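# Move the wooden block from bench onto cart floor

## Task

Lift the wooden block from the bench and lay it flat on the cart's floor at the handle end, next to the profiles. The drop flap must stay open and anything already achieved must remain so. At the finish both grippers are empty and away from the cart, having released the block and backed off. The robot must be upright and untilted and must touch nothing.

## Robot and tools

ROBOT. A Rainbow Robotics RB-Y1: a base on two drive wheels plus two rear casters, a torso with a folding leg (ankle, knee, hip), a head with pan and tilt, and two seven-joint arms, each ending in a parallel gripper with a wrist camera housed in a case that sticks out sideways and can strike things. The base is 0.58 m wide, extends 0.10 m in front of the drive axle and 0.57 m behind it, and sweeps a 0.58 m radius when spinning in place. It cannot move sideways.

FRAMES. All positions are in metres. Base frame: origin on the floor midway between the drive wheels, x forward, y to the left, z up. The printed chest, left_hand and right_hand are given in it. A hand's point lies between its finger pads; the fingers point along the hand's -z axis and close along its x axis. Printed hand positions may be off, especially at long reach or under load. base_odometry is in the frame the base had at scene start, counts only wheel rotation (slip looks like travel), heading in rad, positive to the left.

move. One action per call, plus optional "cameras" (list from head_camera, left_wrist_camera, right_wrist_camera, all; empty list gives no images) and "blocking" (true by default: returns once everything is at rest; false returns in about 0.5 s while motion continues). Allowed action forms: base and/or joints, optionally with min_time_s or contact_limits; target alone or with min_time_s; contact_limits alone; or nothing, which just reports state.
- base: one velocity command, not a position: {"x_m_s", "turn_rad_s", "for_s"}. x_m_s is forward speed, 0.005 to 0.4 m/s in either sign or 0; turn_rad_s is leftward turning rate, 0.02 to 1.509 rad/s either sign or 0; for_s 0.1 to 5 s. Omitted speeds are 0. Acceleration is 0.4 m/s² (turns 0.5 rad/s²), so the base coasts to a stop up to 1 s (turns 3.1 s) after for_s. Distance is roughly speed times for_s. If |x_m_s| + 0.27·|turn_rad_s| exceeds 0.4 both are scaled down.
- joints: absolute targets keyed by name, radians, grippers in metres of pad opening (0 to 0.1). Torso: torso_squat_rad 0 to 1.2 (larger lowers a level chest), torso_shift_rad -0.3 to 0.6 (positive pushes hips forward), torso_pitch_rad -0.2 to 1.4 (positive bows forward), torso_yaw_rad -1.5 to 1.5 (positive left; raise both arms out at least 0.2 rad first). Combined torso limits: squat+shift ≤ 1.52; squat−shift+pitch ≤ 1.57; shift+0.5·pitch−0.4·squat ≤ 0.7; shift+0.3·pitch−0.5·squat ≤ 0.39. Arms: shoulder_pitch ±2.356 (negative swings forward and up); left_shoulder_roll 0 to 3.141, right_shoulder_roll -3.141 to 0 (away from zero lifts the arm outward); shoulder_yaw ±2.094; elbow -2.617 to 0.01 (negative bends); forearm_roll ±3.141; wrist_pitch -1.57 to 1.919; hand_roll ±2.705. Head: head_pan_rad ±0.523 (positive left), head_tilt_rad -0.35 to 1.57 (positive looks down).
- target: an absolute pose for one hand in the base frame: side "left" or "right", x, y, z in metres (-3 to 3), quat_wxyz as printed. It is solved once into joint angles, so the hand travels along an arc; break long moves into short steps. Outcomes: reached (within 10 mm and 2°), short (with the miss), or refused with a reason. It cannot be sent while another move is running.
- min_time_s: 0.1 to 8, the minimum duration of each arm, head and torso motion.
- contact_limits: per gripper current cap in mA, 200 to 672.5, starting at 672.5 and persisting until changed; lower values reduce squeeze force.

Other tools. wait(seconds 0 to 10, cameras) lets time pass and reports state. stop(cameras) brakes all running motions. zoom_image(camera, region [x0,y0,x1,y1] in pixels, at most 504 by 504; head image is 896x504, wrist images 644x364) enlarges part of the newest image. read_manual gives licence texts only. finished_scene(scene = current scene number) ends the scene for good, so confirm success first.

RESULTS. "move" reads done or the worst status. Statuses: done, moving, off_target (rested away from target, may still push), stopped, contact_stop (torso hit something or load too heavy), time_out, limit_stop_at_<name> (built-in limit or self-collision guard), not_followed (arm-collision check withheld the command, with a cause line), torque_fault, limit_stop_at_motor_heat. A stop on one torso or arm joint halts that whole group. on_its_own lists things you didn't command. lidar_m: 12 distances in 30° sectors from straight ahead going counter-clockwise, seeing only at 0.23 m height; "-" means nothing. motor_effort is wheel load in percent (under about 30 at rest is normal; higher suggests pushing something); wheel_motors_off is 1 when the wheels have been cut for 2 s after stalling. Joint torques, external torques, wrist force/torque and motor temperatures are raw and offset.

CAUTIONS. A refused call, or an uncommanded stop, cancels the rest of that reply's move, wait and finished_scene calls. Unknown keys make a call invalid. To grip, command an opening at least 0.005 m below the block's width; off_target then is normal. Never let arms collide or press on each other, including grippers and camera cases. Excess joint torque freezes the robot for 10 s; overheating (80 °C) brakes it for 30 to 60 s. The base does not stop on contact, and the upper body catching on furniture while driving can tip the robot. Heavy loads far forward, or abrupt stops while driving forward, can topple it. Put the block down gently rather than dropping it, and don't release it while it is moving. Lower the block flat, open, withdraw the hand, and leave the robot upright and clear of everything.

Each tool is called after ">>>" as name([rows], argument=value, ...), one row to a line, values as JSON.

## Session

>>> move(joints={"head_tilt_rad": 0.75})

Scene clock: 0.87 s.
Joint torques (N m): left_arm=[-1.61 -0.52 1.04 -0.55 0 -0.58 0.05] | right_arm=[-3.98 -0.3 -0.43 -1.3 -0.05 -0.56 -0.08]
External joint torques (N m): left_arm=[-0.23 -0.66 1.03 0.01 -0.01 -0.15 0.06] | right_arm=[-0.38 0.81 -0.39 0.33 -0.12 0.04 -0.09]
Motor temperatures (°C): left_arm=[30 28 32 36 34 33 38] | right_arm=[34 30 32 30 35 36 34]
Wrist force (N): left_arm=[-0.2 0.6 -7.5] | right_arm=[-2.9 1.3 -4.9]
Wrist torque (N m): left_arm=[-0.21 0.12 0.12] | right_arm=[-0.12 -0.12 -0.07]
Wrist force, peak (N): left_arm=[0.1 1.6 -7.9] | right_arm=[-2.9 0.8 -5.4]
move: done
base_odometry: x=+0.000 y=+0.000 heading=+0.000
lidar_m: 0.75 1.03 1.57 4.57 1.51 1.08 1.02 1.07 1.44 3.63 1.09 0.78
base_status: not commanded
joint_positions: torso_squat_rad=+0.350 torso_shift_rad=+0.000 torso_pitch_rad=+0.000 torso_yaw_rad=+0.000 left_shoulder_pitch_rad=+0.037 left_shoulder_roll_rad=+0.004 left_shoulder_yaw_rad=-0.043 left_elbow_rad=-0.196 left_forearm_roll_rad=-0.014 left_wrist_pitch_rad=+0.002 left_hand_roll_rad=+0.027 left_gripper_m=+0.099 right_shoulder_pitch_rad=-0.040 right_shoulder_roll_rad=-0.021 right_shoulder_yaw_rad=-0.018 right_elbow_rad=-0.235 right_forearm_roll_rad=+0.049 right_wrist_pitch_rad=-0.014 right_hand_roll_rad=+0.035 right_gripper_m=+0.099 head_pan_rad=+0.000 head_tilt_rad=+0.750
joint_status: all done
wheel_motors_off: 0
motor_effort: left_wheel=+0(1) right_wheel=+0(2)
chest: x=-0.2280 y=+0.0001 z=+1.2475 quat_wxyz=(+1.000, +0.000, +0.000, +0.000) (m; base frame)
left_hand: x=-0.1598 y=+0.2200 z=+0.5653 quat_wxyz=(+0.997, +0.000, -0.079, -0.009) (m; base frame)
right_hand: x=-0.0823 y=-0.2360 z=+0.5770 quat_wxyz=(+0.989, -0.016, -0.142, +0.041) (m; base frame)
pictures: head_camera, left_wrist_camera, right_wrist_camera
camera_calibration:
head_camera: T_world_to_cam=[[-0.00287247, -0.999504, -0.0313571, 0.0440107], [-0.638739, 0.0259608, -0.768985, 1.03318], [0.769418, 0.0178201, -0.638497, 1.02793], [0, 0, 0, 1]] pos_world=[-0.130844, -0.00115112, 1.45221]
left_wrist_camera: T_world_to_cam=[[0.988724, 0.00955725, 0.149443, 0.0708295], [-0.0605519, -0.88722, 0.457355, -0.0439141], [0.13696, -0.461247, -0.876637, 0.69141], [0, 0, 0, 1]] pos_world=[-0.167385, 0.279272, 0.615616]
right_wrist_camera: T_world_to_cam=[[-0.945892, -0.11441, -0.303643, 0.0691098], [-0.245093, 0.865166, 0.437513, -0.0414065], [0.212646, 0.488261, -0.846394, 0.69334], [0, 0, 0, 1]] pos_world=[-0.0922137, -0.2948, 0.62594]

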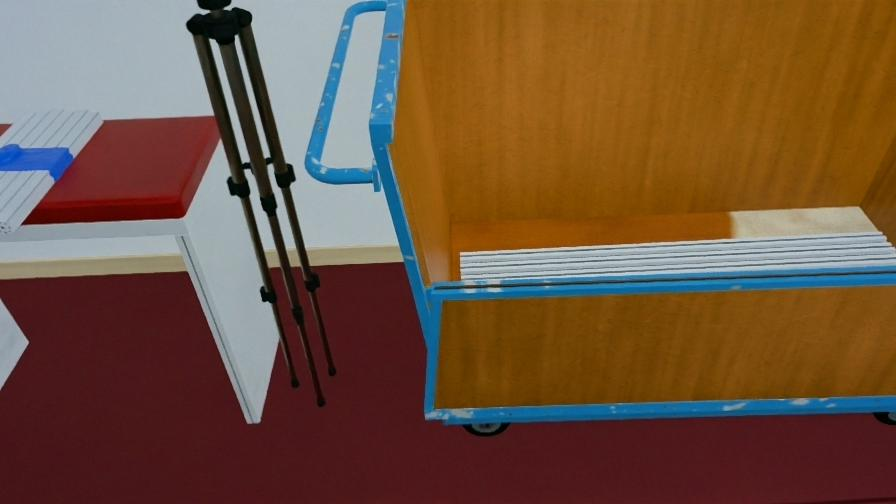

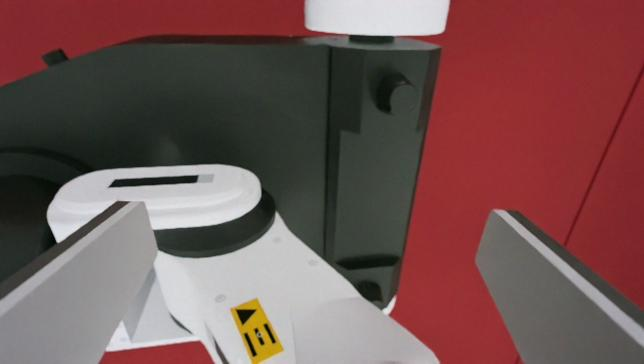

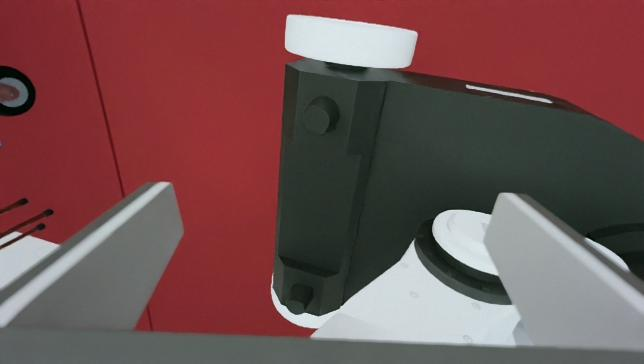

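>>> move(joints={"head_tilt_rad": 0.7, "head_pan_rad": 0.52}, cameras=["head_camera"])

>>> zoom_image(camera="head_camera", region=[0, 0, 504, 504])

>>> move(joints={"head_tilt_rad": 0.7, "head_pan_rad": -0.4}, cameras=["head_camera"])

Scene clock: 6.70 s.
Joint torques (N m): left_arm=[-1.73 -0.71 0.53 -0.6 -0.06 -0.7 -0.01] | right_arm=[-3.73 -0.45 -0.78 -1.39 -0.01 -0.42 -0.03]
External joint torques (N m): left_arm=[-0.34 -0.86 0.52 -0.04 -0.07 -0.28 0] | right_arm=[-0.13 0.67 -0.74 0.24 -0.07 0.18 -0.04]
Motor temperatures (°C): left_arm=[30 28 32 36 34 33 38] | right_arm=[34 30 32 30 35 36 34]
Wrist force (N): left_arm=[-0.7 1.0 -7.6] | right_arm=[-2.6 0.6 -4.7]
Wrist torque (N m): left_arm=[-0.25 0.05 0.09] | right_arm=[-0.04 -0.10 -0.09]
Wrist force, peak (N): left_arm=[-0.7 1.3 -8.3] | right_arm=[-2.9 1.1 -5.5]
move: done
base_odometry: x=+0.000 y=+0.000 heading=+0.000
lidar_m: 0.73 1.03 1.55 4.56 1.53 1.07 1.03 1.08 1.43 3.60 1.09 0.78
base_status: not commanded
joint_positions: torso_squat_rad=+0.350 torso_shift_rad=+0.000 torso_pitch_rad=+0.000 torso_yaw_rad=+0.000 left_shoulder_pitch_rad=+0.037 left_shoulder_roll_rad=+0.004 left_shoulder_yaw_rad=-0.043 left_elbow_rad=-0.196 left_forearm_roll_rad=-0.014 left_wrist_pitch_rad=+0.002 left_hand_roll_rad=+0.027 left_gripper_m=+0.099 right_shoulder_pitch_rad=-0.040 right_shoulder_roll_rad=-0.021 right_shoulder_yaw_rad=-0.018 right_elbow_rad=-0.235 right_forearm_roll_rad=+0.049 right_wrist_pitch_rad=-0.014 right_hand_roll_rad=+0.035 right_gripper_m=+0.099 head_pan_rad=+0.520 head_tilt_rad=+0.700
joint_status: all done
wheel_motors_off: 0
motor_effort: left_wheel=+0(1) right_wheel=-2(2)
chest: x=-0.2280 y=+0.0001 z=+1.2475 quat_wxyz=(+1.000, +0.000, +0.000, +0.000) (m; base frame)
left_hand: x=-0.1598 y=+0.2200 z=+0.5653 quat_wxyz=(+0.997, +0.000, -0.079, -0.009) (m; base frame)
right_hand: x=-0.0823 y=-0.2360 z=+0.5770 quat_wxyz=(+0.989, -0.016, -0.142, +0.041) (m; base frame)
pictures: head_camera
camera_calibration:
head_camera: T_world_to_cam=[[0.495443, -0.868071, -0.0314483, 0.146782], [-0.533229, -0.275356, -0.799904, 1.09972], [0.685714, 0.413076, -0.599304, 0.953836], [0, 0, 0, 1]] pos_world=[-0.14038, 0.0362239, 1.45592]

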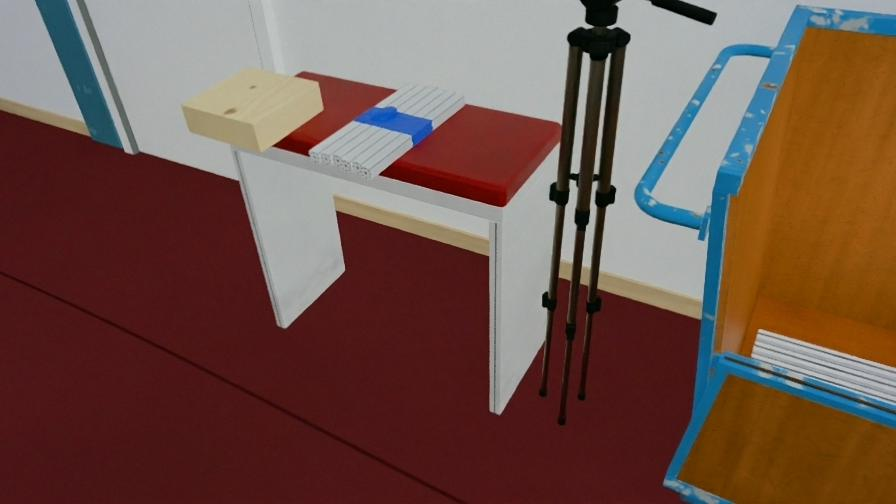

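Scaled by 1.000.

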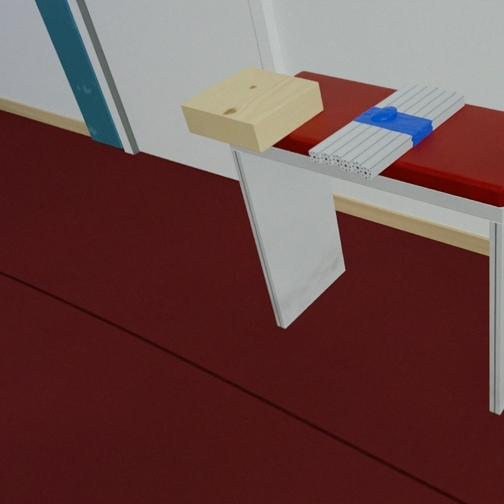

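Scene clock: 7.97 s.
Joint torques (N m): left_arm=[-1.67 -0.97 0.83 -0.39 -0.12 -0.68 -0.04] | right_arm=[-3.36 -0.7 -0.84 -1.31 -0.17 -0.54 -0.09]
External joint torques (N m): left_arm=[-0.29 -1.12 0.81 0.17 -0.12 -0.25 -0.03] | right_arm=[0.24 0.42 -0.79 0.32 -0.23 0.05 -0.11]
Motor temperatures (°C): left_arm=[30 28 32 36 34 33 38] | right_arm=[34 30 32 30 35 36 34]
Wrist force (N): left_arm=[0.1 1.4 -7.6] | right_arm=[-2.5 1.1 -5.2]
Wrist torque (N m): left_arm=[-0.24 0.20 0.08] | right_arm=[-0.11 -0.08 -0.12]
Wrist force, peak (N): left_arm=[0.2 1.5 -8.5] | right_arm=[-2.9 1.4 -5.1]
move: done
base_odometry: x=+0.000 y=+0.000 heading=+0.000
lidar_m: 0.73 1.04 1.57 4.56 1.52 1.07 1.02 1.08 1.43 3.61 1.09 0.78
base_status: not commanded
joint_positions: torso_squat_rad=+0.350 torso_shift_rad=+0.000 torso_pitch_rad=+0.000 torso_yaw_rad=+0.000 left_shoulder_pitch_rad=+0.037 left_shoulder_roll_rad=+0.004 left_shoulder_yaw_rad=-0.043 left_elbow_rad=-0.196 left_forearm_roll_rad=-0.014 left_wrist_pitch_rad=+0.002 left_hand_roll_rad=+0.027 left_gripper_m=+0.099 right_shoulder_pitch_rad=-0.040 right_shoulder_roll_rad=-0.021 right_shoulder_yaw_rad=-0.018 right_elbow_rad=-0.235 right_forearm_roll_rad=+0.049 right_wrist_pitch_rad=-0.014 right_hand_roll_rad=+0.035 right_gripper_m=+0.099 head_pan_rad=-0.400 head_tilt_rad=+0.700
joint_status: all done
wheel_motors_off: 0
motor_effort: left_wheel=-1(1) right_wheel=+0(3)
chest: x=-0.2280 y=+0.0001 z=+1.2475 quat_wxyz=(+1.000, +0.000, +0.000, +0.000) (m; base frame)
left_hand: x=-0.1598 y=+0.2200 z=+0.5653 quat_wxyz=(+0.997, +0.000, -0.079, -0.009) (m; base frame)
right_hand: x=-0.0823 y=-0.2360 z=+0.5770 quat_wxyz=(+0.989, -0.016, -0.142, +0.041) (m; base frame)
pictures: head_camera
camera_calibration:
head_camera: T_world_to_cam=[[-0.390406, -0.920106, -0.0314445, -0.0357882], [-0.542049, 0.257333, -0.799977, 1.09791], [0.744155, -0.295271, -0.599207, 0.965849], [0, 0, 0, 1]] pos_world=[-0.137592, -0.0302708, 1.45592]

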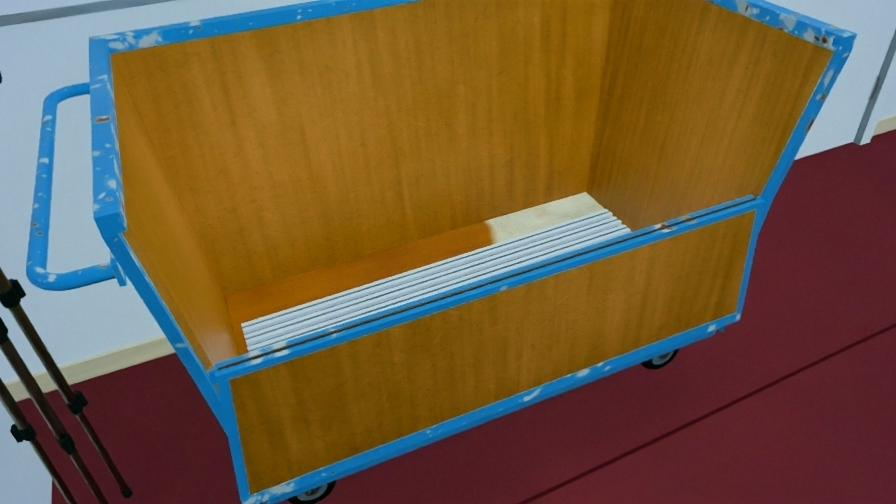

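>>> move(base={"turn_rad_s": 1.4, "for_s": 1.767}, joints={"head_pan_rad": 0, "head_tilt_rad": 0.8}, cameras=[])

>>> move(base={"x_m_s": 0.4, "for_s": 3.2}, cameras=[])

>>> move(base={"turn_rad_s": -1.4, "for_s": 1.767})

Scene clock: 42.90 s.
Joint torques (N m): left_arm=[-1.69 -0.7 0.72 -0.57 -0.12 -0.66 0.01] | right_arm=[-3.48 -0.66 -0.96 -1.47 -0.04 -0.56 -0.09]
External joint torques (N m): left_arm=[-0.31 -0.86 0.71 -0.02 -0.13 -0.24 0.02] | right_arm=[0.12 0.45 -0.92 0.16 -0.1 0.03 -0.11]
Motor temperatures (°C): left_arm=[30 28 32 35 34 33 37] | right_arm=[34 30 32 30 35 36 34]
Wrist force (N): left_arm=[0.0 1.6 -7.4] | right_arm=[-2.4 1.4 -5.2]
Wrist torque (N m): left_arm=[-0.32 0.13 0.10] | right_arm=[-0.13 -0.07 -0.08]
Wrist force, peak (N): left_arm=[0.1 1.3 -8.5] | right_arm=[-2.7 1.6 -5.5]
move: done
base_odometry: x=+0.000 y=+0.000 heading=+1.560
lidar_m: 4.57 1.51 1.07 1.02 1.07 1.42 3.58 1.13 0.80 0.76 1.03 1.57
base_status: done (sent for 1.77 of 1.77 s)
joint_positions: torso_squat_rad=+0.350 torso_shift_rad=+0.000 torso_pitch_rad=+0.000 torso_yaw_rad=+0.000 left_shoulder_pitch_rad=+0.037 left_shoulder_roll_rad=+0.004 left_shoulder_yaw_rad=-0.043 left_elbow_rad=-0.196 left_forearm_roll_rad=-0.014 left_wrist_pitch_rad=+0.002 left_hand_roll_rad=+0.027 left_gripper_m=+0.099 right_shoulder_pitch_rad=-0.040 right_shoulder_roll_rad=-0.021 right_shoulder_yaw_rad=-0.018 right_elbow_rad=-0.235 right_forearm_roll_rad=+0.049 right_wrist_pitch_rad=-0.014 right_hand_roll_rad=+0.035 right_gripper_m=+0.099 head_pan_rad=+0.000 head_tilt_rad=+0.800
joint_status: all done
wheel_motors_off: 0
motor_effort: left_wheel=+5(34) right_wheel=+20(50)
chest: x=-0.2280 y=+0.0001 z=+1.2475 quat_wxyz=(+1.000, +0.000, +0.000, +0.000) (m; base frame)
left_hand: x=-0.1598 y=+0.2200 z=+0.5653 quat_wxyz=(+0.997, +0.000, -0.079, -0.009) (m; base frame)
right_hand: x=-0.0823 y=-0.2360 z=+0.5770 quat_wxyz=(+0.989, -0.016, -0.142, +0.041) (m; base frame)
pictures: none
No camera images: "cameras" was empty.

Scene clock: 47.50 s.
Joint torques (N m): left_arm=[-0.91 -0.86 0.49 -0.45 -0.11 -0.66 -0.02] | right_arm=[-3.22 -0.85 -0.56 -1.2 -0.18 -0.4 -0.04]
External joint torques (N m): left_arm=[0.47 -1.01 0.48 0.11 -0.11 -0.24 -0.01] | right_arm=[0.38 0.27 -0.52 0.43 -0.24 0.19 -0.05]
Motor temperatures (°C): left_arm=[30 28 32 35 34 33 37] | right_arm=[34 30 32 30 35 36 34]
Wrist force (N): left_arm=[0.3 2.0 -7.6] | right_arm=[-3.0 0.9 -4.8]
Wrist torque (N m): left_arm=[-0.36 0.18 0.06] | right_arm=[-0.04 -0.12 -0.05]
Wrist force, peak (N): left_arm=[-0.5 2.0 -8.3] | right_arm=[-2.9 1.1 -5.3]
move: done
base_odometry: x=+0.013 y=+1.280 heading=+1.561
lidar_m: 4.32 1.57 1.12 1.06 1.11 1.48 3.79 1.40 1.16 0.89 1.51 1.99
base_status: done (sent for 3.2 of 3.2 s)
joint_positions: torso_squat_rad=+0.350 torso_shift_rad=+0.000 torso_pitch_rad=+0.000 torso_yaw_rad=+0.000 left_shoulder_pitch_rad=+0.037 left_shoulder_roll_rad=+0.004 left_shoulder_yaw_rad=-0.043 left_elbow_rad=-0.196 left_forearm_roll_rad=-0.014 left_wrist_pitch_rad=+0.002 left_hand_roll_rad=+0.027 left_gripper_m=+0.099 right_shoulder_pitch_rad=-0.040 right_shoulder_roll_rad=-0.021 right_shoulder_yaw_rad=-0.018 right_elbow_rad=-0.235 right_forearm_roll_rad=+0.049 right_wrist_pitch_rad=-0.014 right_hand_roll_rad=+0.035 right_gripper_m=+0.099 head_pan_rad=+0.000 head_tilt_rad=+0.800
joint_status: not commanded
wheel_motors_off: 0
motor_effort: left_wheel=+17(48) right_wheel=-17(49)
chest: x=-0.2280 y=+0.0001 z=+1.2475 quat_wxyz=(+1.000, +0.000, +0.000, +0.000) (m; base frame)
left_hand: x=-0.1597 y=+0.2200 z=+0.5653 quat_wxyz=(+0.997, +0.000, -0.079, -0.009) (m; base frame)
right_hand: x=-0.0823 y=-0.2360 z=+0.5770 quat_wxyz=(+0.989, -0.016, -0.142, +0.041) (m; base frame)
pictures: none
No camera images: "cameras" was empty.

Scene clock: 51.40 s.
Joint torques (N m): left_arm=[-1.19 -0.9 0.76 -0.72 -0.1 -0.67 -0.03] | right_arm=[-3.24 -0.37 -0.42 -1.26 -0.02 -0.61 -0.06]
External joint torques (N m): left_arm=[0.19 -1.04 0.75 -0.16 -0.1 -0.25 -0.02] | right_arm=[0.36 0.75 -0.37 0.37 -0.08 -0.01 -0.07]
Motor temperatures (°C): left_arm=[30 28 32 35 34 33 37] | right_arm=[34 30 32 30 35 36 34]
Wrist force (N): left_arm=[-0.2 0.9 -7.3] | right_arm=[-2.7 1.1 -4.6]
Wrist torque (N m): left_arm=[-0.26 0.10 0.10] | right_arm=[-0.07 -0.11 -0.10]
Wrist force, peak (N): left_arm=[-0.2 2.1 -8.3] | right_arm=[-3.0 1.0 -5.4]
move: done
base_odometry: x=+0.013 y=+1.280 heading=+0.001
lidar_m: 0.87 1.50 2.00 4.32 1.57 1.11 1.05 1.12 1.48 3.78 1.39 1.14
base_status: done (sent for 1.77 of 1.77 s)
joint_positions: torso_squat_rad=+0.350 torso_shift_rad=+0.000 torso_pitch_rad=+0.000 torso_yaw_rad=+0.000 left_shoulder_pitch_rad=+0.037 left_shoulder_roll_rad=+0.004 left_shoulder_yaw_rad=-0.043 left_elbow_rad=-0.196 left_forearm_roll_rad=-0.014 left_wrist_pitch_rad=+0.002 left_hand_roll_rad=+0.027 left_gripper_m=+0.099 right_shoulder_pitch_rad=-0.040 right_shoulder_roll_rad=-0.021 right_shoulder_yaw_rad=-0.018 right_elbow_rad=-0.235 right_forearm_roll_rad=+0.049 right_wrist_pitch_rad=-0.014 right_hand_roll_rad=+0.035 right_gripper_m=+0.099 head_pan_rad=+0.000 head_tilt_rad=+0.800
joint_status: not commanded
wheel_motors_off: 0
motor_effort: left_wheel=+23(44) right_wheel=+2(52)
chest: x=-0.2280 y=+0.0001 z=+1.2475 quat_wxyz=(+1.000, +0.000, +0.000, +0.000) (m; base frame)
left_hand: x=-0.1598 y=+0.2200 z=+0.5653 quat_wxyz=(+0.997, +0.000, -0.079, -0.009) (m; base frame)
right_hand: x=-0.0823 y=-0.2359 z=+0.5770 quat_wxyz=(+0.989, -0.016, -0.142, +0.041) (m; base frame)
pictures: head_camera, left_wrist_camera, right_wrist_camera
camera_calibration:
head_camera: T_world_to_cam=[[-0.00443635, -0.999504, -0.0311766, 0.0433261], [-0.676342, 0.0259634, -0.73613, 0.977867], [0.736575, 0.0178203, -0.676122, 1.07557], [0, 0, 0, 1]] pos_world=[-0.130674, -0.00125112, 1.44841]
left_wrist_camera: T_world_to_cam=[[0.988718, 0.00947006, 0.149489, 0.0708245], [-0.0606496, -0.887221, 0.45734, -0.0439209], [0.136961, -0.461247, -0.876637, 0.69141], [0, 0, 0, 1]] pos_world=[-0.167386, 0.279273, 0.615616]
right_wrist_camera: T_world_to_cam=[[-0.945849, -0.114447, -0.303764, 0.0691791], [-0.245178, 0.865167, 0.437463, -0.0413822], [0.21274, 0.48825, -0.846377, 0.693334], [0, 0, 0, 1]] pos_world=[-0.092213, -0.294801, 0.62594]

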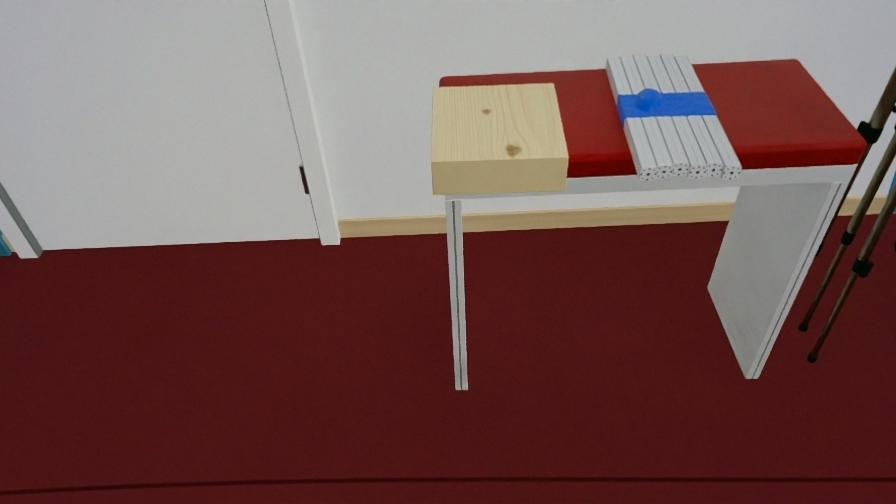

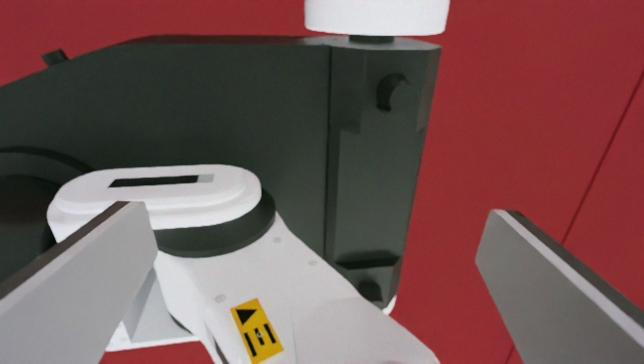

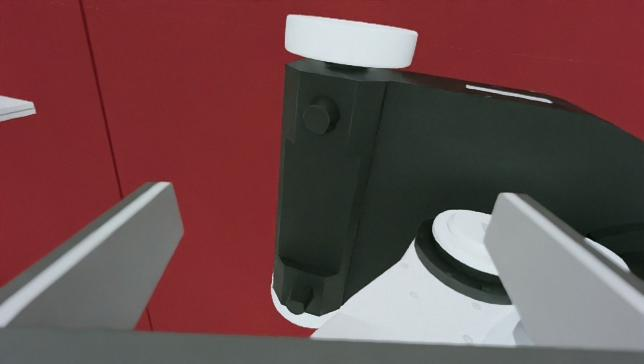

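>>> move(base={"turn_rad_s": -1.0, "for_s": 0.47}, joints={"torso_pitch_rad": 0.6, "head_tilt_rad": 0.5, "left_shoulder_pitch_rad": -0.8, "left_elbow_rad": -1.9, "left_wrist_pitch_rad": 1.9, "left_shoulder_roll_rad": 0.25, "left_shoulder_yaw_rad": 0, "left_forearm_roll_rad": 0, "left_hand_roll_rad": 0, "right_shoulder_pitch_rad": -0.8, "right_elbow_rad": -1.9, "right_wrist_pitch_rad": 1.9, "right_shoulder_roll_rad": -0.25, "right_shoulder_yaw_rad": 0, "right_forearm_roll_rad": 0, "right_hand_roll_rad": 0}, cameras=["head_camera"])

>>> move(base={"x_m_s": 0.35, "for_s": 1.6}, cameras=["head_camera"])

>>> move(base={"turn_rad_s": 1.0, "for_s": 0.47})

Scene clock: 63.40 s.
Joint torques (N m): left_arm=[-11.66 2.52 2.97 -7.81 -0.35 -0.91 -0.3] | right_arm=[-11.88 -4.64 -1.49 -8.71 0.27 -0.36 -0.15]
External joint torques (N m): left_arm=[1.16 -1.1 1.04 0.8 0 -0.47 -0.29] | right_arm=[0.44 -0.69 0.3 -0.58 -0.28 0.01 -0.15]
Motor temperatures (°C): left_arm=[30 28 32 36 34 33 37] | right_arm=[34 30 32 30 35 36 34]
Wrist force (N): left_arm=[-0.4 0.0 -7.6] | right_arm=[-1.4 1.9 -5.2]
Wrist torque (N m): left_arm=[-0.15 0.11 0.08] | right_arm=[-0.13 0.02 -0.11]
Wrist force, peak (N): left_arm=[-0.4 1.5 -8.5] | right_arm=[-4.3 2.2 -4.5]
move: done
base_odometry: x=+0.012 y=+1.280 heading=-0.107
lidar_m: 0.87 1.50 1.85 3.86 1.79 1.17 1.07 1.09 1.36 2.75 1.38 1.13
base_status: done (sent for 0.47 of 0.47 s)
joint_positions: torso_squat_rad=+0.350 torso_shift_rad=+0.000 torso_pitch_rad=+0.600 torso_yaw_rad=+0.000 left_shoulder_pitch_rad=-0.800 left_shoulder_roll_rad=+0.250 left_shoulder_yaw_rad=+0.000 left_elbow_rad=-1.900 left_forearm_roll_rad=+0.000 left_wrist_pitch_rad=+1.900 left_hand_roll_rad=+0.000 left_gripper_m=+0.099 right_shoulder_pitch_rad=-0.800 right_shoulder_roll_rad=-0.250 right_shoulder_yaw_rad=+0.000 right_elbow_rad=-1.900 right_forearm_roll_rad=+0.000 right_wrist_pitch_rad=+1.900 right_hand_roll_rad=+0.000 right_gripper_m=+0.099 head_pan_rad=+0.000 head_tilt_rad=+0.500
joint_status: all done
wheel_motors_off: 0
motor_effort: left_wheel=+19(47) right_wheel=-1(9)
chest: x=-0.0533 y=+0.0001 z=+1.1934 quat_wxyz=(+0.955, +0.000, +0.296, +0.000) (m; base frame)
left_hand: x=+0.3543 y=+0.2158 z=+0.8668 quat_wxyz=(+0.985, +0.084, -0.093, -0.117) (m; base frame)
right_hand: x=+0.3543 y=-0.2157 z=+0.8667 quat_wxyz=(+0.985, -0.084, -0.093, +0.117) (m; base frame)
pictures: head_camera
camera_calibration:
head_camera: T_world_to_cam=[[-0.0135371, -0.999502, -0.0285177, 0.0385577], [-0.863728, 0.0260579, -0.503285, 0.796325], [0.503777, 0.0178185, -0.86365, 1.06848], [0, 0, 0, 1]] pos_world=[0.150053, -0.00125083, 1.32467]

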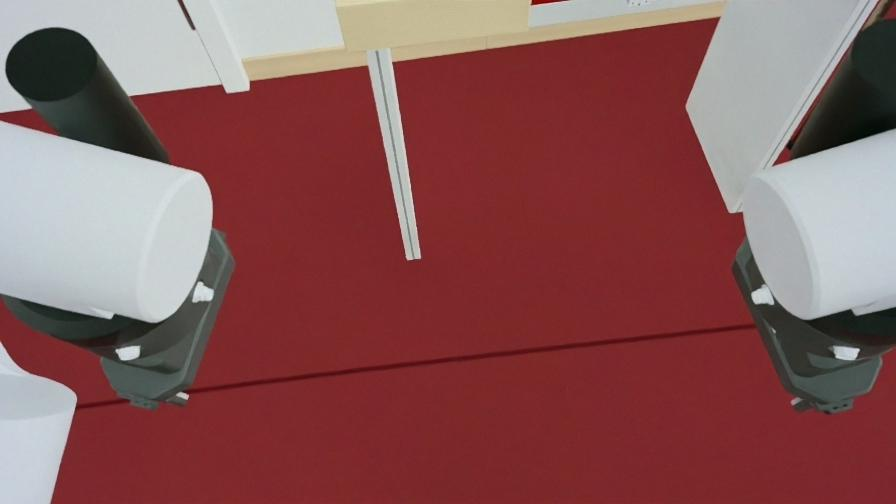

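Scene clock: 66.23 s.
Joint torques (N m): left_arm=[-11.75 2.72 2.74 -7.85 -0.4 -0.81 -0.18] | right_arm=[-12.57 -4.53 -1.26 -8.63 0.54 -0.38 -0.25]
External joint torques (N m): left_arm=[1.07 -0.9 0.81 0.76 -0.06 -0.38 -0.18] | right_arm=[-0.25 -0.57 0.52 -0.51 -0.01 -0.01 -0.25]
Motor temperatures (°C): left_arm=[30 28 32 36 34 33 37] | right_arm=[34 30 32 30 35 36 34]
Wrist force (N): left_arm=[-0.3 0.5 -8.1] | right_arm=[-1.4 2.3 -5.3]
Wrist torque (N m): left_arm=[-0.30 0.10 0.08] | right_arm=[-0.16 -0.01 -0.10]
Wrist force, peak (N): left_arm=[-0.2 -0.6 -8.1] | right_arm=[-1.5 2.3 -5.6]
move: done
base_odometry: x=+0.569 y=+1.220 heading=-0.107
lidar_m: 0.59 0.33 1.17 2.44 2.71 1.79 1.62 1.66 2.06 1.42 0.70 0.79
base_status: done (sent for 1.6 of 1.6 s)
joint_positions: torso_squat_rad=+0.350 torso_shift_rad=+0.000 torso_pitch_rad=+0.600 torso_yaw_rad=+0.000 left_shoulder_pitch_rad=-0.800 left_shoulder_roll_rad=+0.250 left_shoulder_yaw_rad=+0.000 left_elbow_rad=-1.900 left_forearm_roll_rad=+0.000 left_wrist_pitch_rad=+1.900 left_hand_roll_rad=+0.000 left_gripper_m=+0.099 right_shoulder_pitch_rad=-0.800 right_shoulder_roll_rad=-0.250 right_shoulder_yaw_rad=+0.000 right_elbow_rad=-1.900 right_forearm_roll_rad=+0.000 right_wrist_pitch_rad=+1.900 right_hand_roll_rad=+0.000 right_gripper_m=+0.099 head_pan_rad=+0.000 head_tilt_rad=+0.500
joint_status: not commanded
wheel_motors_off: 0
motor_effort: left_wheel=-5(46) right_wheel=+7(36)
chest: x=-0.0533 y=+0.0001 z=+1.1934 quat_wxyz=(+0.955, +0.000, +0.296, +0.000) (m; base frame)
left_hand: x=+0.3544 y=+0.2158 z=+0.8668 quat_wxyz=(+0.985, +0.084, -0.093, -0.117) (m; base frame)
right_hand: x=+0.3543 y=-0.2157 z=+0.8667 quat_wxyz=(+0.985, -0.084, -0.093, +0.117) (m; base frame)
pictures: head_camera
camera_calibration:
head_camera: T_world_to_cam=[[-0.0135407, -0.999502, -0.0285197, 0.0385609], [-0.863728, 0.026062, -0.503285, 0.796325], [0.503777, 0.0178184, -0.86365, 1.06848], [0, 0, 0, 1]] pos_world=[0.150053, -0.00125082, 1.32467]

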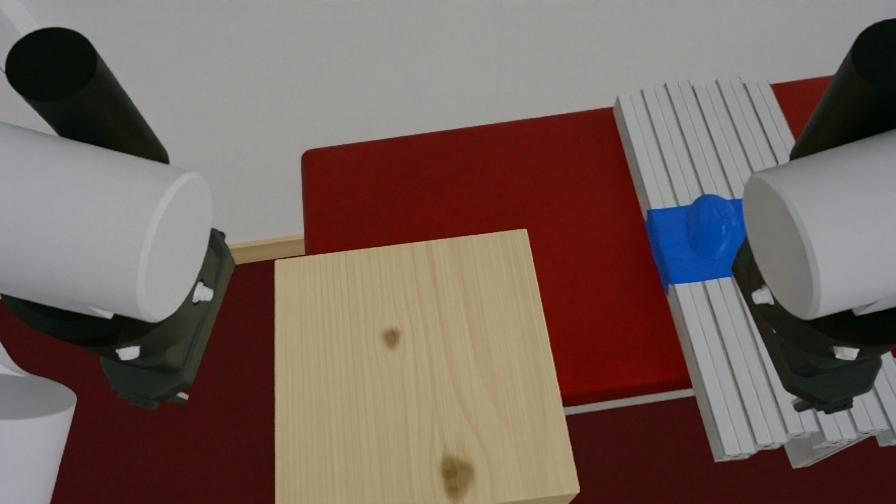

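Scene clock: 67.53 s.
Joint torques (N m): left_arm=[-11.64 2.45 2.94 -7.86 -0.3 -0.84 -0.19] | right_arm=[-12.27 -4.64 -1.8 -8.73 0.43 -0.3 -0.22]
External joint torques (N m): left_arm=[1.18 -1.17 1 0.75 0.05 -0.41 -0.18] | right_arm=[0.06 -0.69 -0.01 -0.61 -0.13 0.07 -0.23]
Motor temperatures (°C): left_arm=[30 28 32 36 34 33 37] | right_arm=[34 30 32 30 35 36 34]
Wrist force (N): left_arm=[-0.3 0.1 -7.2] | right_arm=[-1.2 1.9 -4.8]
Wrist torque (N m): left_arm=[-0.21 0.13 0.07] | right_arm=[-0.13 -0.01 -0.09]
Wrist force, peak (N): left_arm=[0.1 0.2 -8.4] | right_arm=[-1.5 2.5 -5.4]
move: done
base_odometry: x=+0.569 y=+1.220 heading=+0.001
lidar_m: 0.32 0.33 1.27 3.31 2.39 1.70 1.62 1.68 2.25 1.18 0.72 0.87
base_status: done (sent for 0.47 of 0.47 s)
joint_positions: torso_squat_rad=+0.350 torso_shift_rad=+0.000 torso_pitch_rad=+0.600 torso_yaw_rad=+0.000 left_shoulder_pitch_rad=-0.800 left_shoulder_roll_rad=+0.250 left_shoulder_yaw_rad=+0.000 left_elbow_rad=-1.900 left_forearm_roll_rad=+0.000 left_wrist_pitch_rad=+1.900 left_hand_roll_rad=+0.000 left_gripper_m=+0.099 right_shoulder_pitch_rad=-0.800 right_shoulder_roll_rad=-0.250 right_shoulder_yaw_rad=+0.000 right_elbow_rad=-1.900 right_forearm_roll_rad=+0.000 right_wrist_pitch_rad=+1.900 right_hand_roll_rad=+0.000 right_gripper_m=+0.099 head_pan_rad=+0.000 head_tilt_rad=+0.500
joint_status: not commanded
wheel_motors_off: 0
motor_effort: left_wheel=-19(36) right_wheel=+4(26)
chest: x=-0.0533 y=+0.0001 z=+1.1934 quat_wxyz=(+0.955, +0.000, +0.296, +0.000) (m; base frame)
left_hand: x=+0.3543 y=+0.2159 z=+0.8668 quat_wxyz=(+0.985, +0.084, -0.093, -0.117) (m; base frame)
right_hand: x=+0.3543 y=-0.2157 z=+0.8667 quat_wxyz=(+0.985, -0.084, -0.093, +0.117) (m; base frame)
pictures: head_camera, left_wrist_camera, right_wrist_camera
camera_calibration:
head_camera: T_world_to_cam=[[-0.0135407, -0.999502, -0.0285197, 0.0385609], [-0.863728, 0.026062, -0.503285, 0.796325], [0.503777, 0.0178184, -0.86365, 1.06848], [0, 0, 0, 1]] pos_world=[0.150053, -0.00125082, 1.32467]
left_wrist_camera: T_world_to_cam=[[0.962759, -0.218217, 0.159615, -0.432961], [-0.256398, -0.924216, 0.282993, 0.0741345], [0.0857651, -0.313379, -0.945747, 0.929491], [0, 0, 0, 1]] pos_world=[0.356127, 0.265319, 0.927191]
right_wrist_camera: T_world_to_cam=[[-0.943441, -0.276613, -0.182769, 0.431739], [-0.323379, 0.889324, 0.32331, 0.0532629], [0.0731093, 0.364128, -0.928475, 0.929523], [0, 0, 0, 1]] pos_world=[0.356588, -0.266408, 0.924727]

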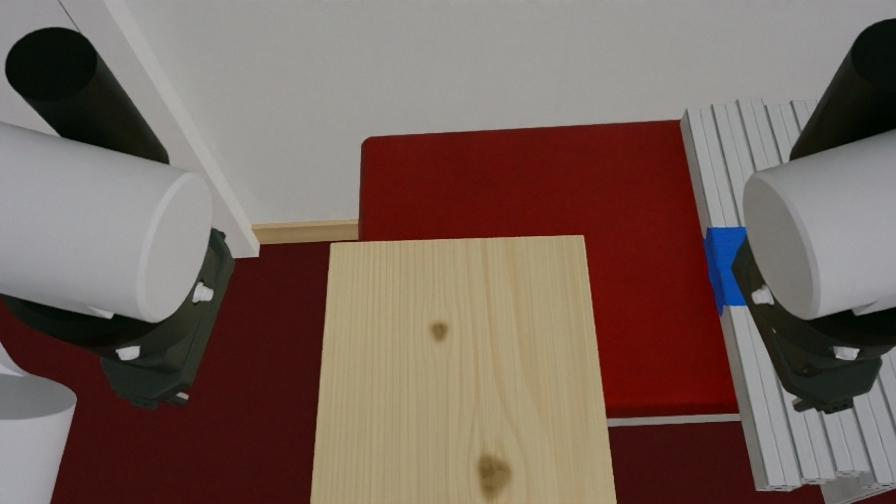

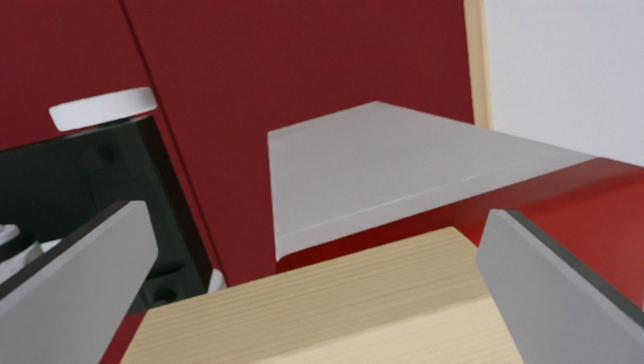

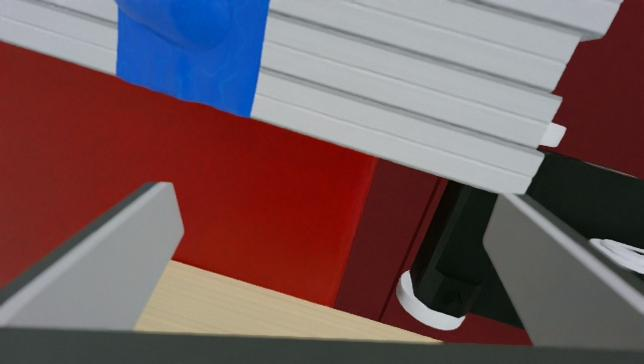

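>>> move(target={"side": "left", "x": 0.355, "y": 0.17, "z": 0.85, "quat_wxyz": [1, 0, 0, 0]}, cameras=[])

>>> move(target={"side": "right", "x": 0.355, "y": -0.17, "z": 0.85, "quat_wxyz": [1, 0, 0, 0]})

Scene clock: 72.23 s.
Joint torques (N m): left_arm=[-14.01 3.47 3.31 -7.47 -0.3 -0.19 -0.28] | right_arm=[-12.47 -4.22 -1.38 -8.64 0.36 -0.37 -0.25]
External joint torques (N m): left_arm=[1.31 -1.25 -0.2 0.74 -0.32 -0.1 -0.28] | right_arm=[-0.15 -0.27 0.4 -0.52 -0.19 0 -0.26]
Motor temperatures (°C): left_arm=[31 28 32 36 34 33 37] | right_arm=[34 30 32 30 35 36 34]
Wrist force (N): left_arm=[0.7 2.4 -7.8] | right_arm=[-1.6 1.8 -4.7]
Wrist torque (N m): left_arm=[-0.42 0.19 0.07] | right_arm=[-0.11 -0.02 -0.08]
Wrist force, peak (N): left_arm=[0.0 1.0 -9.4] | right_arm=[-1.9 2.7 -5.4]
move: done
base_odometry: x=+0.569 y=+1.220 heading=+0.001
lidar_m: 0.32 0.33 1.28 3.31 2.40 1.70 1.62 1.68 2.24 1.17 0.72 0.85
base_status: not commanded
joint_positions: torso_squat_rad=+0.350 torso_shift_rad=+0.000 torso_pitch_rad=+0.600 torso_yaw_rad=+0.000 left_shoulder_pitch_rad=-0.960 left_shoulder_roll_rad=+0.372 left_shoulder_yaw_rad=-0.116 left_elbow_rad=-1.650 left_forearm_roll_rad=+0.366 left_wrist_pitch_rad=+1.919 left_hand_roll_rad=+0.444 left_gripper_m=+0.099 right_shoulder_pitch_rad=-0.800 right_shoulder_roll_rad=-0.250 right_shoulder_yaw_rad=+0.000 right_elbow_rad=-1.900 right_forearm_roll_rad=+0.000 right_wrist_pitch_rad=+1.900 right_hand_roll_rad=+0.000 right_gripper_m=+0.099 head_pan_rad=+0.000 head_tilt_rad=+0.500
joint_status: all done
wheel_motors_off: 0
motor_effort: left_wheel=-20(21) right_wheel=+5(5)
chest: x=-0.0533 y=+0.0001 z=+1.1934 quat_wxyz=(+0.955, +0.000, +0.296, +0.000) (m; base frame)
left_hand: x=+0.3549 y=+0.1706 z=+0.8500 quat_wxyz=(+1.000, -0.001, -0.002, +0.001) (m; base frame)
left_hand_status: reached (checked arc, planned for 0.6 s): 1 mm and 0.2 deg off.
right_hand: x=+0.3543 y=-0.2157 z=+0.8667 quat_wxyz=(+0.985, -0.084, -0.093, +0.117) (m; base frame)
pictures: none
No camera images: "cameras" was empty.

Scene clock: 73.17 s.
Joint torques (N m): left_arm=[-13.72 3.52 3.81 -7.69 -0.18 -0.08 -0.27] | right_arm=[-15.64 -5.85 -2.73 -8.09 0.41 0.07 0.3]
External joint torques (N m): left_arm=[1.61 -1.2 0.29 0.52 -0.2 0.01 -0.27] | right_arm=[-0.75 -0.75 0.52 -0.32 0.19 0.11 0.29]
Motor temperatures (°C): left_arm=[31 28 32 36 34 33 37] | right_arm=[34 30 32 30 35 36 34]
Wrist force (N): left_arm=[0.8 1.2 -8.0] | right_arm=[-0.7 1.0 -5.4]
Wrist torque (N m): left_arm=[-0.28 0.18 0.11] | right_arm=[-0.07 0.01 -0.10]
Wrist force, peak (N): left_arm=[1.2 1.7 -8.5] | right_arm=[-1.4 1.3 -6.1]
move: done
base_odometry: x=+0.569 y=+1.220 heading=+0.001
lidar_m: 0.33 0.32 1.26 3.32 2.38 1.69 1.61 1.69 2.24 1.17 0.71 0.87
base_status: not commanded
joint_positions: torso_squat_rad=+0.350 torso_shift_rad=+0.000 torso_pitch_rad=+0.600 torso_yaw_rad=+0.000 left_shoulder_pitch_rad=-0.960 left_shoulder_roll_rad=+0.372 left_shoulder_yaw_rad=-0.116 left_elbow_rad=-1.650 left_forearm_roll_rad=+0.366 left_wrist_pitch_rad=+1.919 left_hand_roll_rad=+0.444 left_gripper_m=+0.099 right_shoulder_pitch_rad=-0.960 right_shoulder_roll_rad=-0.371 right_shoulder_yaw_rad=+0.115 right_elbow_rad=-1.649 right_forearm_roll_rad=-0.366 right_wrist_pitch_rad=+1.919 right_hand_roll_rad=-0.443 right_gripper_m=+0.099 head_pan_rad=+0.000 head_tilt_rad=+0.500
joint_status: all done
wheel_motors_off: 0
motor_effort: left_wheel=-20(21) right_wheel=+3(6)
chest: x=-0.0533 y=+0.0001 z=+1.1934 quat_wxyz=(+0.955, +0.000, +0.296, +0.000) (m; base frame)
left_hand: x=+0.3549 y=+0.1706 z=+0.8500 quat_wxyz=(+1.000, -0.001, -0.002, +0.001) (m; base frame)
right_hand: x=+0.3547 y=-0.1705 z=+0.8498 quat_wxyz=(+1.000, +0.001, -0.002, -0.001) (m; base frame)
right_hand_status: reached (checked arc, planned for 0.6 s): 1 mm and 0.2 deg off.
pictures: head_camera, left_wrist_camera, right_wrist_camera
camera_calibration:
head_camera: T_world_to_cam=[[-0.0135371, -0.999502, -0.0285177, 0.0385577], [-0.863728, 0.0260579, -0.503285, 0.796325], [0.503777, 0.0178185, -0.86365, 1.06848], [0, 0, 0, 1]] pos_world=[0.150053, -0.00125083, 1.32467]
left_wrist_camera: T_world_to_cam=[[0.999593, 0.0280861, -0.00498309, -0.355845], [0.0272278, -0.887395, 0.460205, -0.220374], [0.00850339, -0.460153, -0.887799, 0.902571], [0, 0, 0, 1]] pos_world=[0.354026, 0.229757, 0.900945]
right_wrist_camera: T_world_to_cam=[[-0.999176, -0.0278067, -0.0295604, 0.373521], [-0.03897, 0.860735, 0.50756, -0.243688], [0.0113301, 0.508293, -0.861109, 0.886632], [0, 0, 0, 1]] pos_world=[0.353671, -0.230532, 0.898215]

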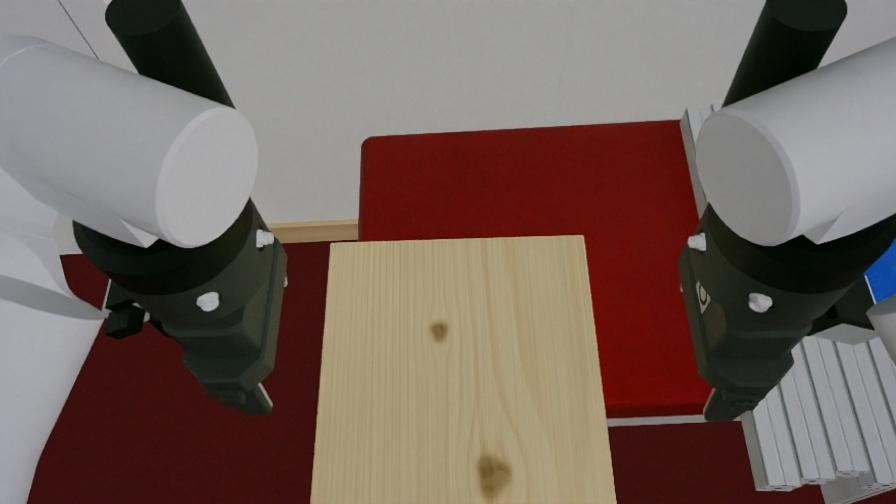

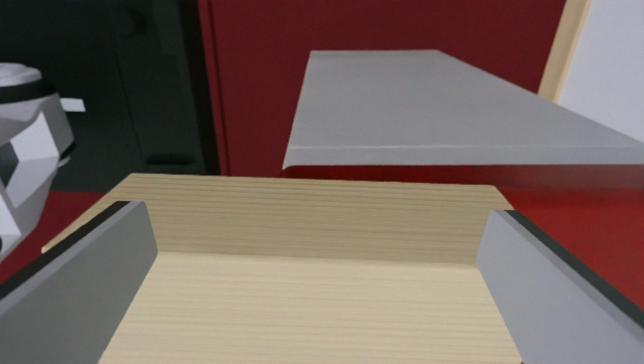

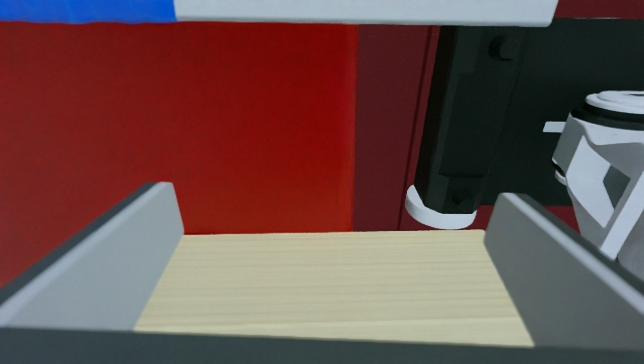

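>>> move(target={"side": "left", "x": 0.355, "y": 0.16, "z": 0.765, "quat_wxyz": [1, 0, 0, 0]}, cameras=[])

>>> move(target={"side": "right", "x": 0.355, "y": -0.16, "z": 0.765, "quat_wxyz": [1, 0, 0, 0]})

Scene clock: 78.17 s.
Joint torques (N m): left_arm=[-14.32 2.88 3.26 -8.31 -0.2 -0.02 -0.2] | right_arm=[-15.49 -5.62 -2.79 -8.52 0.21 0.15 0.32]
External joint torques (N m): left_arm=[0.87 -0.93 0.34 0.2 -0.22 0.07 -0.2] | right_arm=[-0.59 -0.53 0.46 -0.75 -0.01 0.19 0.32]
Motor temperatures (°C): left_arm=[31 28 32 36 34 32 37] | right_arm=[34 30 32 30 35 36 34]
Wrist force (N): left_arm=[1.0 1.2 -7.5] | right_arm=[-0.9 1.0 -5.1]
Wrist torque (N m): left_arm=[-0.28 0.20 0.08] | right_arm=[-0.11 0.04 -0.08]
Wrist force, peak (N): left_arm=[-0.3 1.2 -9.3] | right_arm=[-0.6 1.1 -5.8]
move: done
base_odometry: x=+0.569 y=+1.220 heading=+0.001
lidar_m: 0.32 0.32 1.28 3.31 2.39 1.70 1.61 1.70 2.25 1.18 0.72 0.87
base_status: not commanded
joint_positions: torso_squat_rad=+0.350 torso_shift_rad=+0.000 torso_pitch_rad=+0.600 torso_yaw_rad=+0.000 left_shoulder_pitch_rad=-0.940 left_shoulder_roll_rad=+0.312 left_shoulder_yaw_rad=-0.173 left_elbow_rad=-1.365 left_forearm_roll_rad=+0.299 left_wrist_pitch_rad=+1.622 left_hand_roll_rad=+0.403 left_gripper_m=+0.099 right_shoulder_pitch_rad=-0.960 right_shoulder_roll_rad=-0.371 right_shoulder_yaw_rad=+0.115 right_elbow_rad=-1.649 right_forearm_roll_rad=-0.366 right_wrist_pitch_rad=+1.919 right_hand_roll_rad=-0.443 right_gripper_m=+0.099 head_pan_rad=+0.000 head_tilt_rad=+0.500
joint_status: all done
wheel_motors_off: 0
motor_effort: left_wheel=-20(21) right_wheel=+5(7)
chest: x=-0.0533 y=+0.0001 z=+1.1934 quat_wxyz=(+0.955, +0.000, +0.296, +0.000) (m; base frame)
left_hand: x=+0.3547 y=+0.1600 z=+0.7654 quat_wxyz=(+1.000, +0.000, -0.001, +0.000) (m; base frame)
left_hand_status: reached (checked arc, planned for 0.6 s): 1 mm and 0.1 deg off.
right_hand: x=+0.3547 y=-0.1705 z=+0.8498 quat_wxyz=(+1.000, +0.001, -0.002, -0.001) (m; base frame)
pictures: none
No camera images: "cameras" was empty.

Scene clock: 79.10 s.
Joint torques (N m): left_arm=[-14.08 2.42 3.26 -8.13 -0.13 -0.08 -0.25] | right_arm=[-14.87 -2.76 -2.39 -8.81 0.41 0.33 0.05]
External joint torques (N m): left_arm=[1.11 -1.4 0.34 0.38 -0.15 0.01 -0.25] | right_arm=[-0.15 1.42 0.3 -0.79 0.17 0.38 0.05]
Motor temperatures (°C): left_arm=[31 28 32 36 34 32 37] | right_arm=[34 30 32 30 35 36 34]
Wrist force (N): left_arm=[1.1 1.7 -7.6] | right_arm=[-0.8 1.0 -4.8]
Wrist torque (N m): left_arm=[-0.37 0.21 0.08] | right_arm=[-0.08 0.02 -0.10]
Wrist force, peak (N): left_arm=[1.5 1.4 -8.2] | right_arm=[-1.4 1.7 -6.5]
move: done
base_odometry: x=+0.569 y=+1.220 heading=+0.001
lidar_m: 0.33 0.32 1.27 3.31 2.39 1.71 1.61 1.68 2.24 1.18 0.71 0.88
base_status: not commanded
joint_positions: torso_squat_rad=+0.350 torso_shift_rad=+0.000 torso_pitch_rad=+0.600 torso_yaw_rad=+0.000 left_shoulder_pitch_rad=-0.940 left_shoulder_roll_rad=+0.312 left_shoulder_yaw_rad=-0.173 left_elbow_rad=-1.365 left_forearm_roll_rad=+0.299 left_wrist_pitch_rad=+1.622 left_hand_roll_rad=+0.403 left_gripper_m=+0.099 right_shoulder_pitch_rad=-0.939 right_shoulder_roll_rad=-0.312 right_shoulder_yaw_rad=+0.172 right_elbow_rad=-1.365 right_forearm_roll_rad=-0.299 right_wrist_pitch_rad=+1.622 right_hand_roll_rad=-0.402 right_gripper_m=+0.099 head_pan_rad=+0.000 head_tilt_rad=+0.500
joint_status: all done
wheel_motors_off: 0
motor_effort: left_wheel=-20(21) right_wheel=+5(7)
chest: x=-0.0533 y=+0.0001 z=+1.1934 quat_wxyz=(+0.955, +0.000, +0.296, +0.000) (m; base frame)
left_hand: x=+0.3547 y=+0.1601 z=+0.7654 quat_wxyz=(+1.000, +0.000, -0.001, +0.000) (m; base frame)
right_hand: x=+0.3547 y=-0.1602 z=+0.7654 quat_wxyz=(+1.000, +0.000, +0.000, +0.000) (m; base frame)
right_hand_status: reached (checked arc, planned for 0.6 s): 1 mm and 0.1 deg off.
pictures: head_camera, left_wrist_camera, right_wrist_camera
camera_calibration:
head_camera: T_world_to_cam=[[-0.0135407, -0.999502, -0.0285197, 0.0385609], [-0.863728, 0.026062, -0.503285, 0.796325], [0.503777, 0.0178184, -0.86365, 1.06848], [0, 0, 0, 1]] pos_world=[0.150053, -0.00125082, 1.32467]
left_wrist_camera: T_world_to_cam=[[0.999606, 0.0269971, -0.00765918, -0.353646], [0.027498, -0.887835, 0.45934, -0.190187], [0.00560076, -0.459369, -0.888228, 0.823881], [0, 0, 0, 1]] pos_world=[0.354123, 0.219158, 0.816446]
right_wrist_camera: T_world_to_cam=[[-0.999217, -0.028696, -0.0272491, 0.369444], [-0.0385511, 0.861315, 0.506607, -0.209037], [0.00893249, 0.50726, -0.861747, 0.809817], [0, 0, 0, 1]] pos_world=[0.353862, -0.22014, 0.813824]

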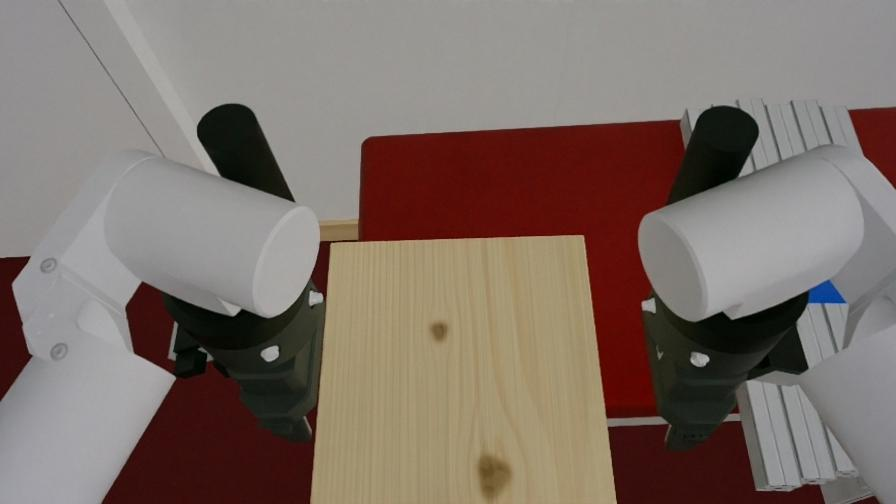

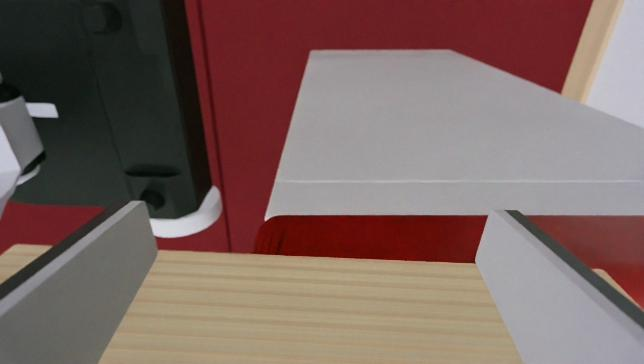

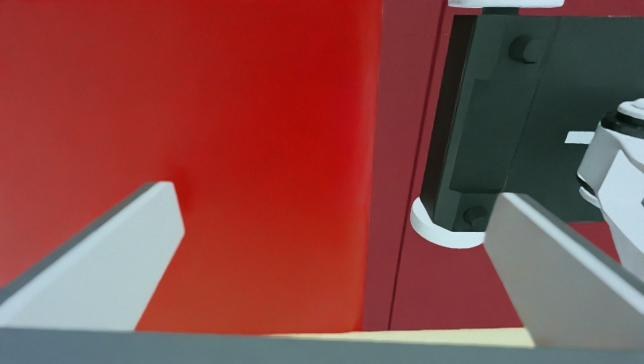

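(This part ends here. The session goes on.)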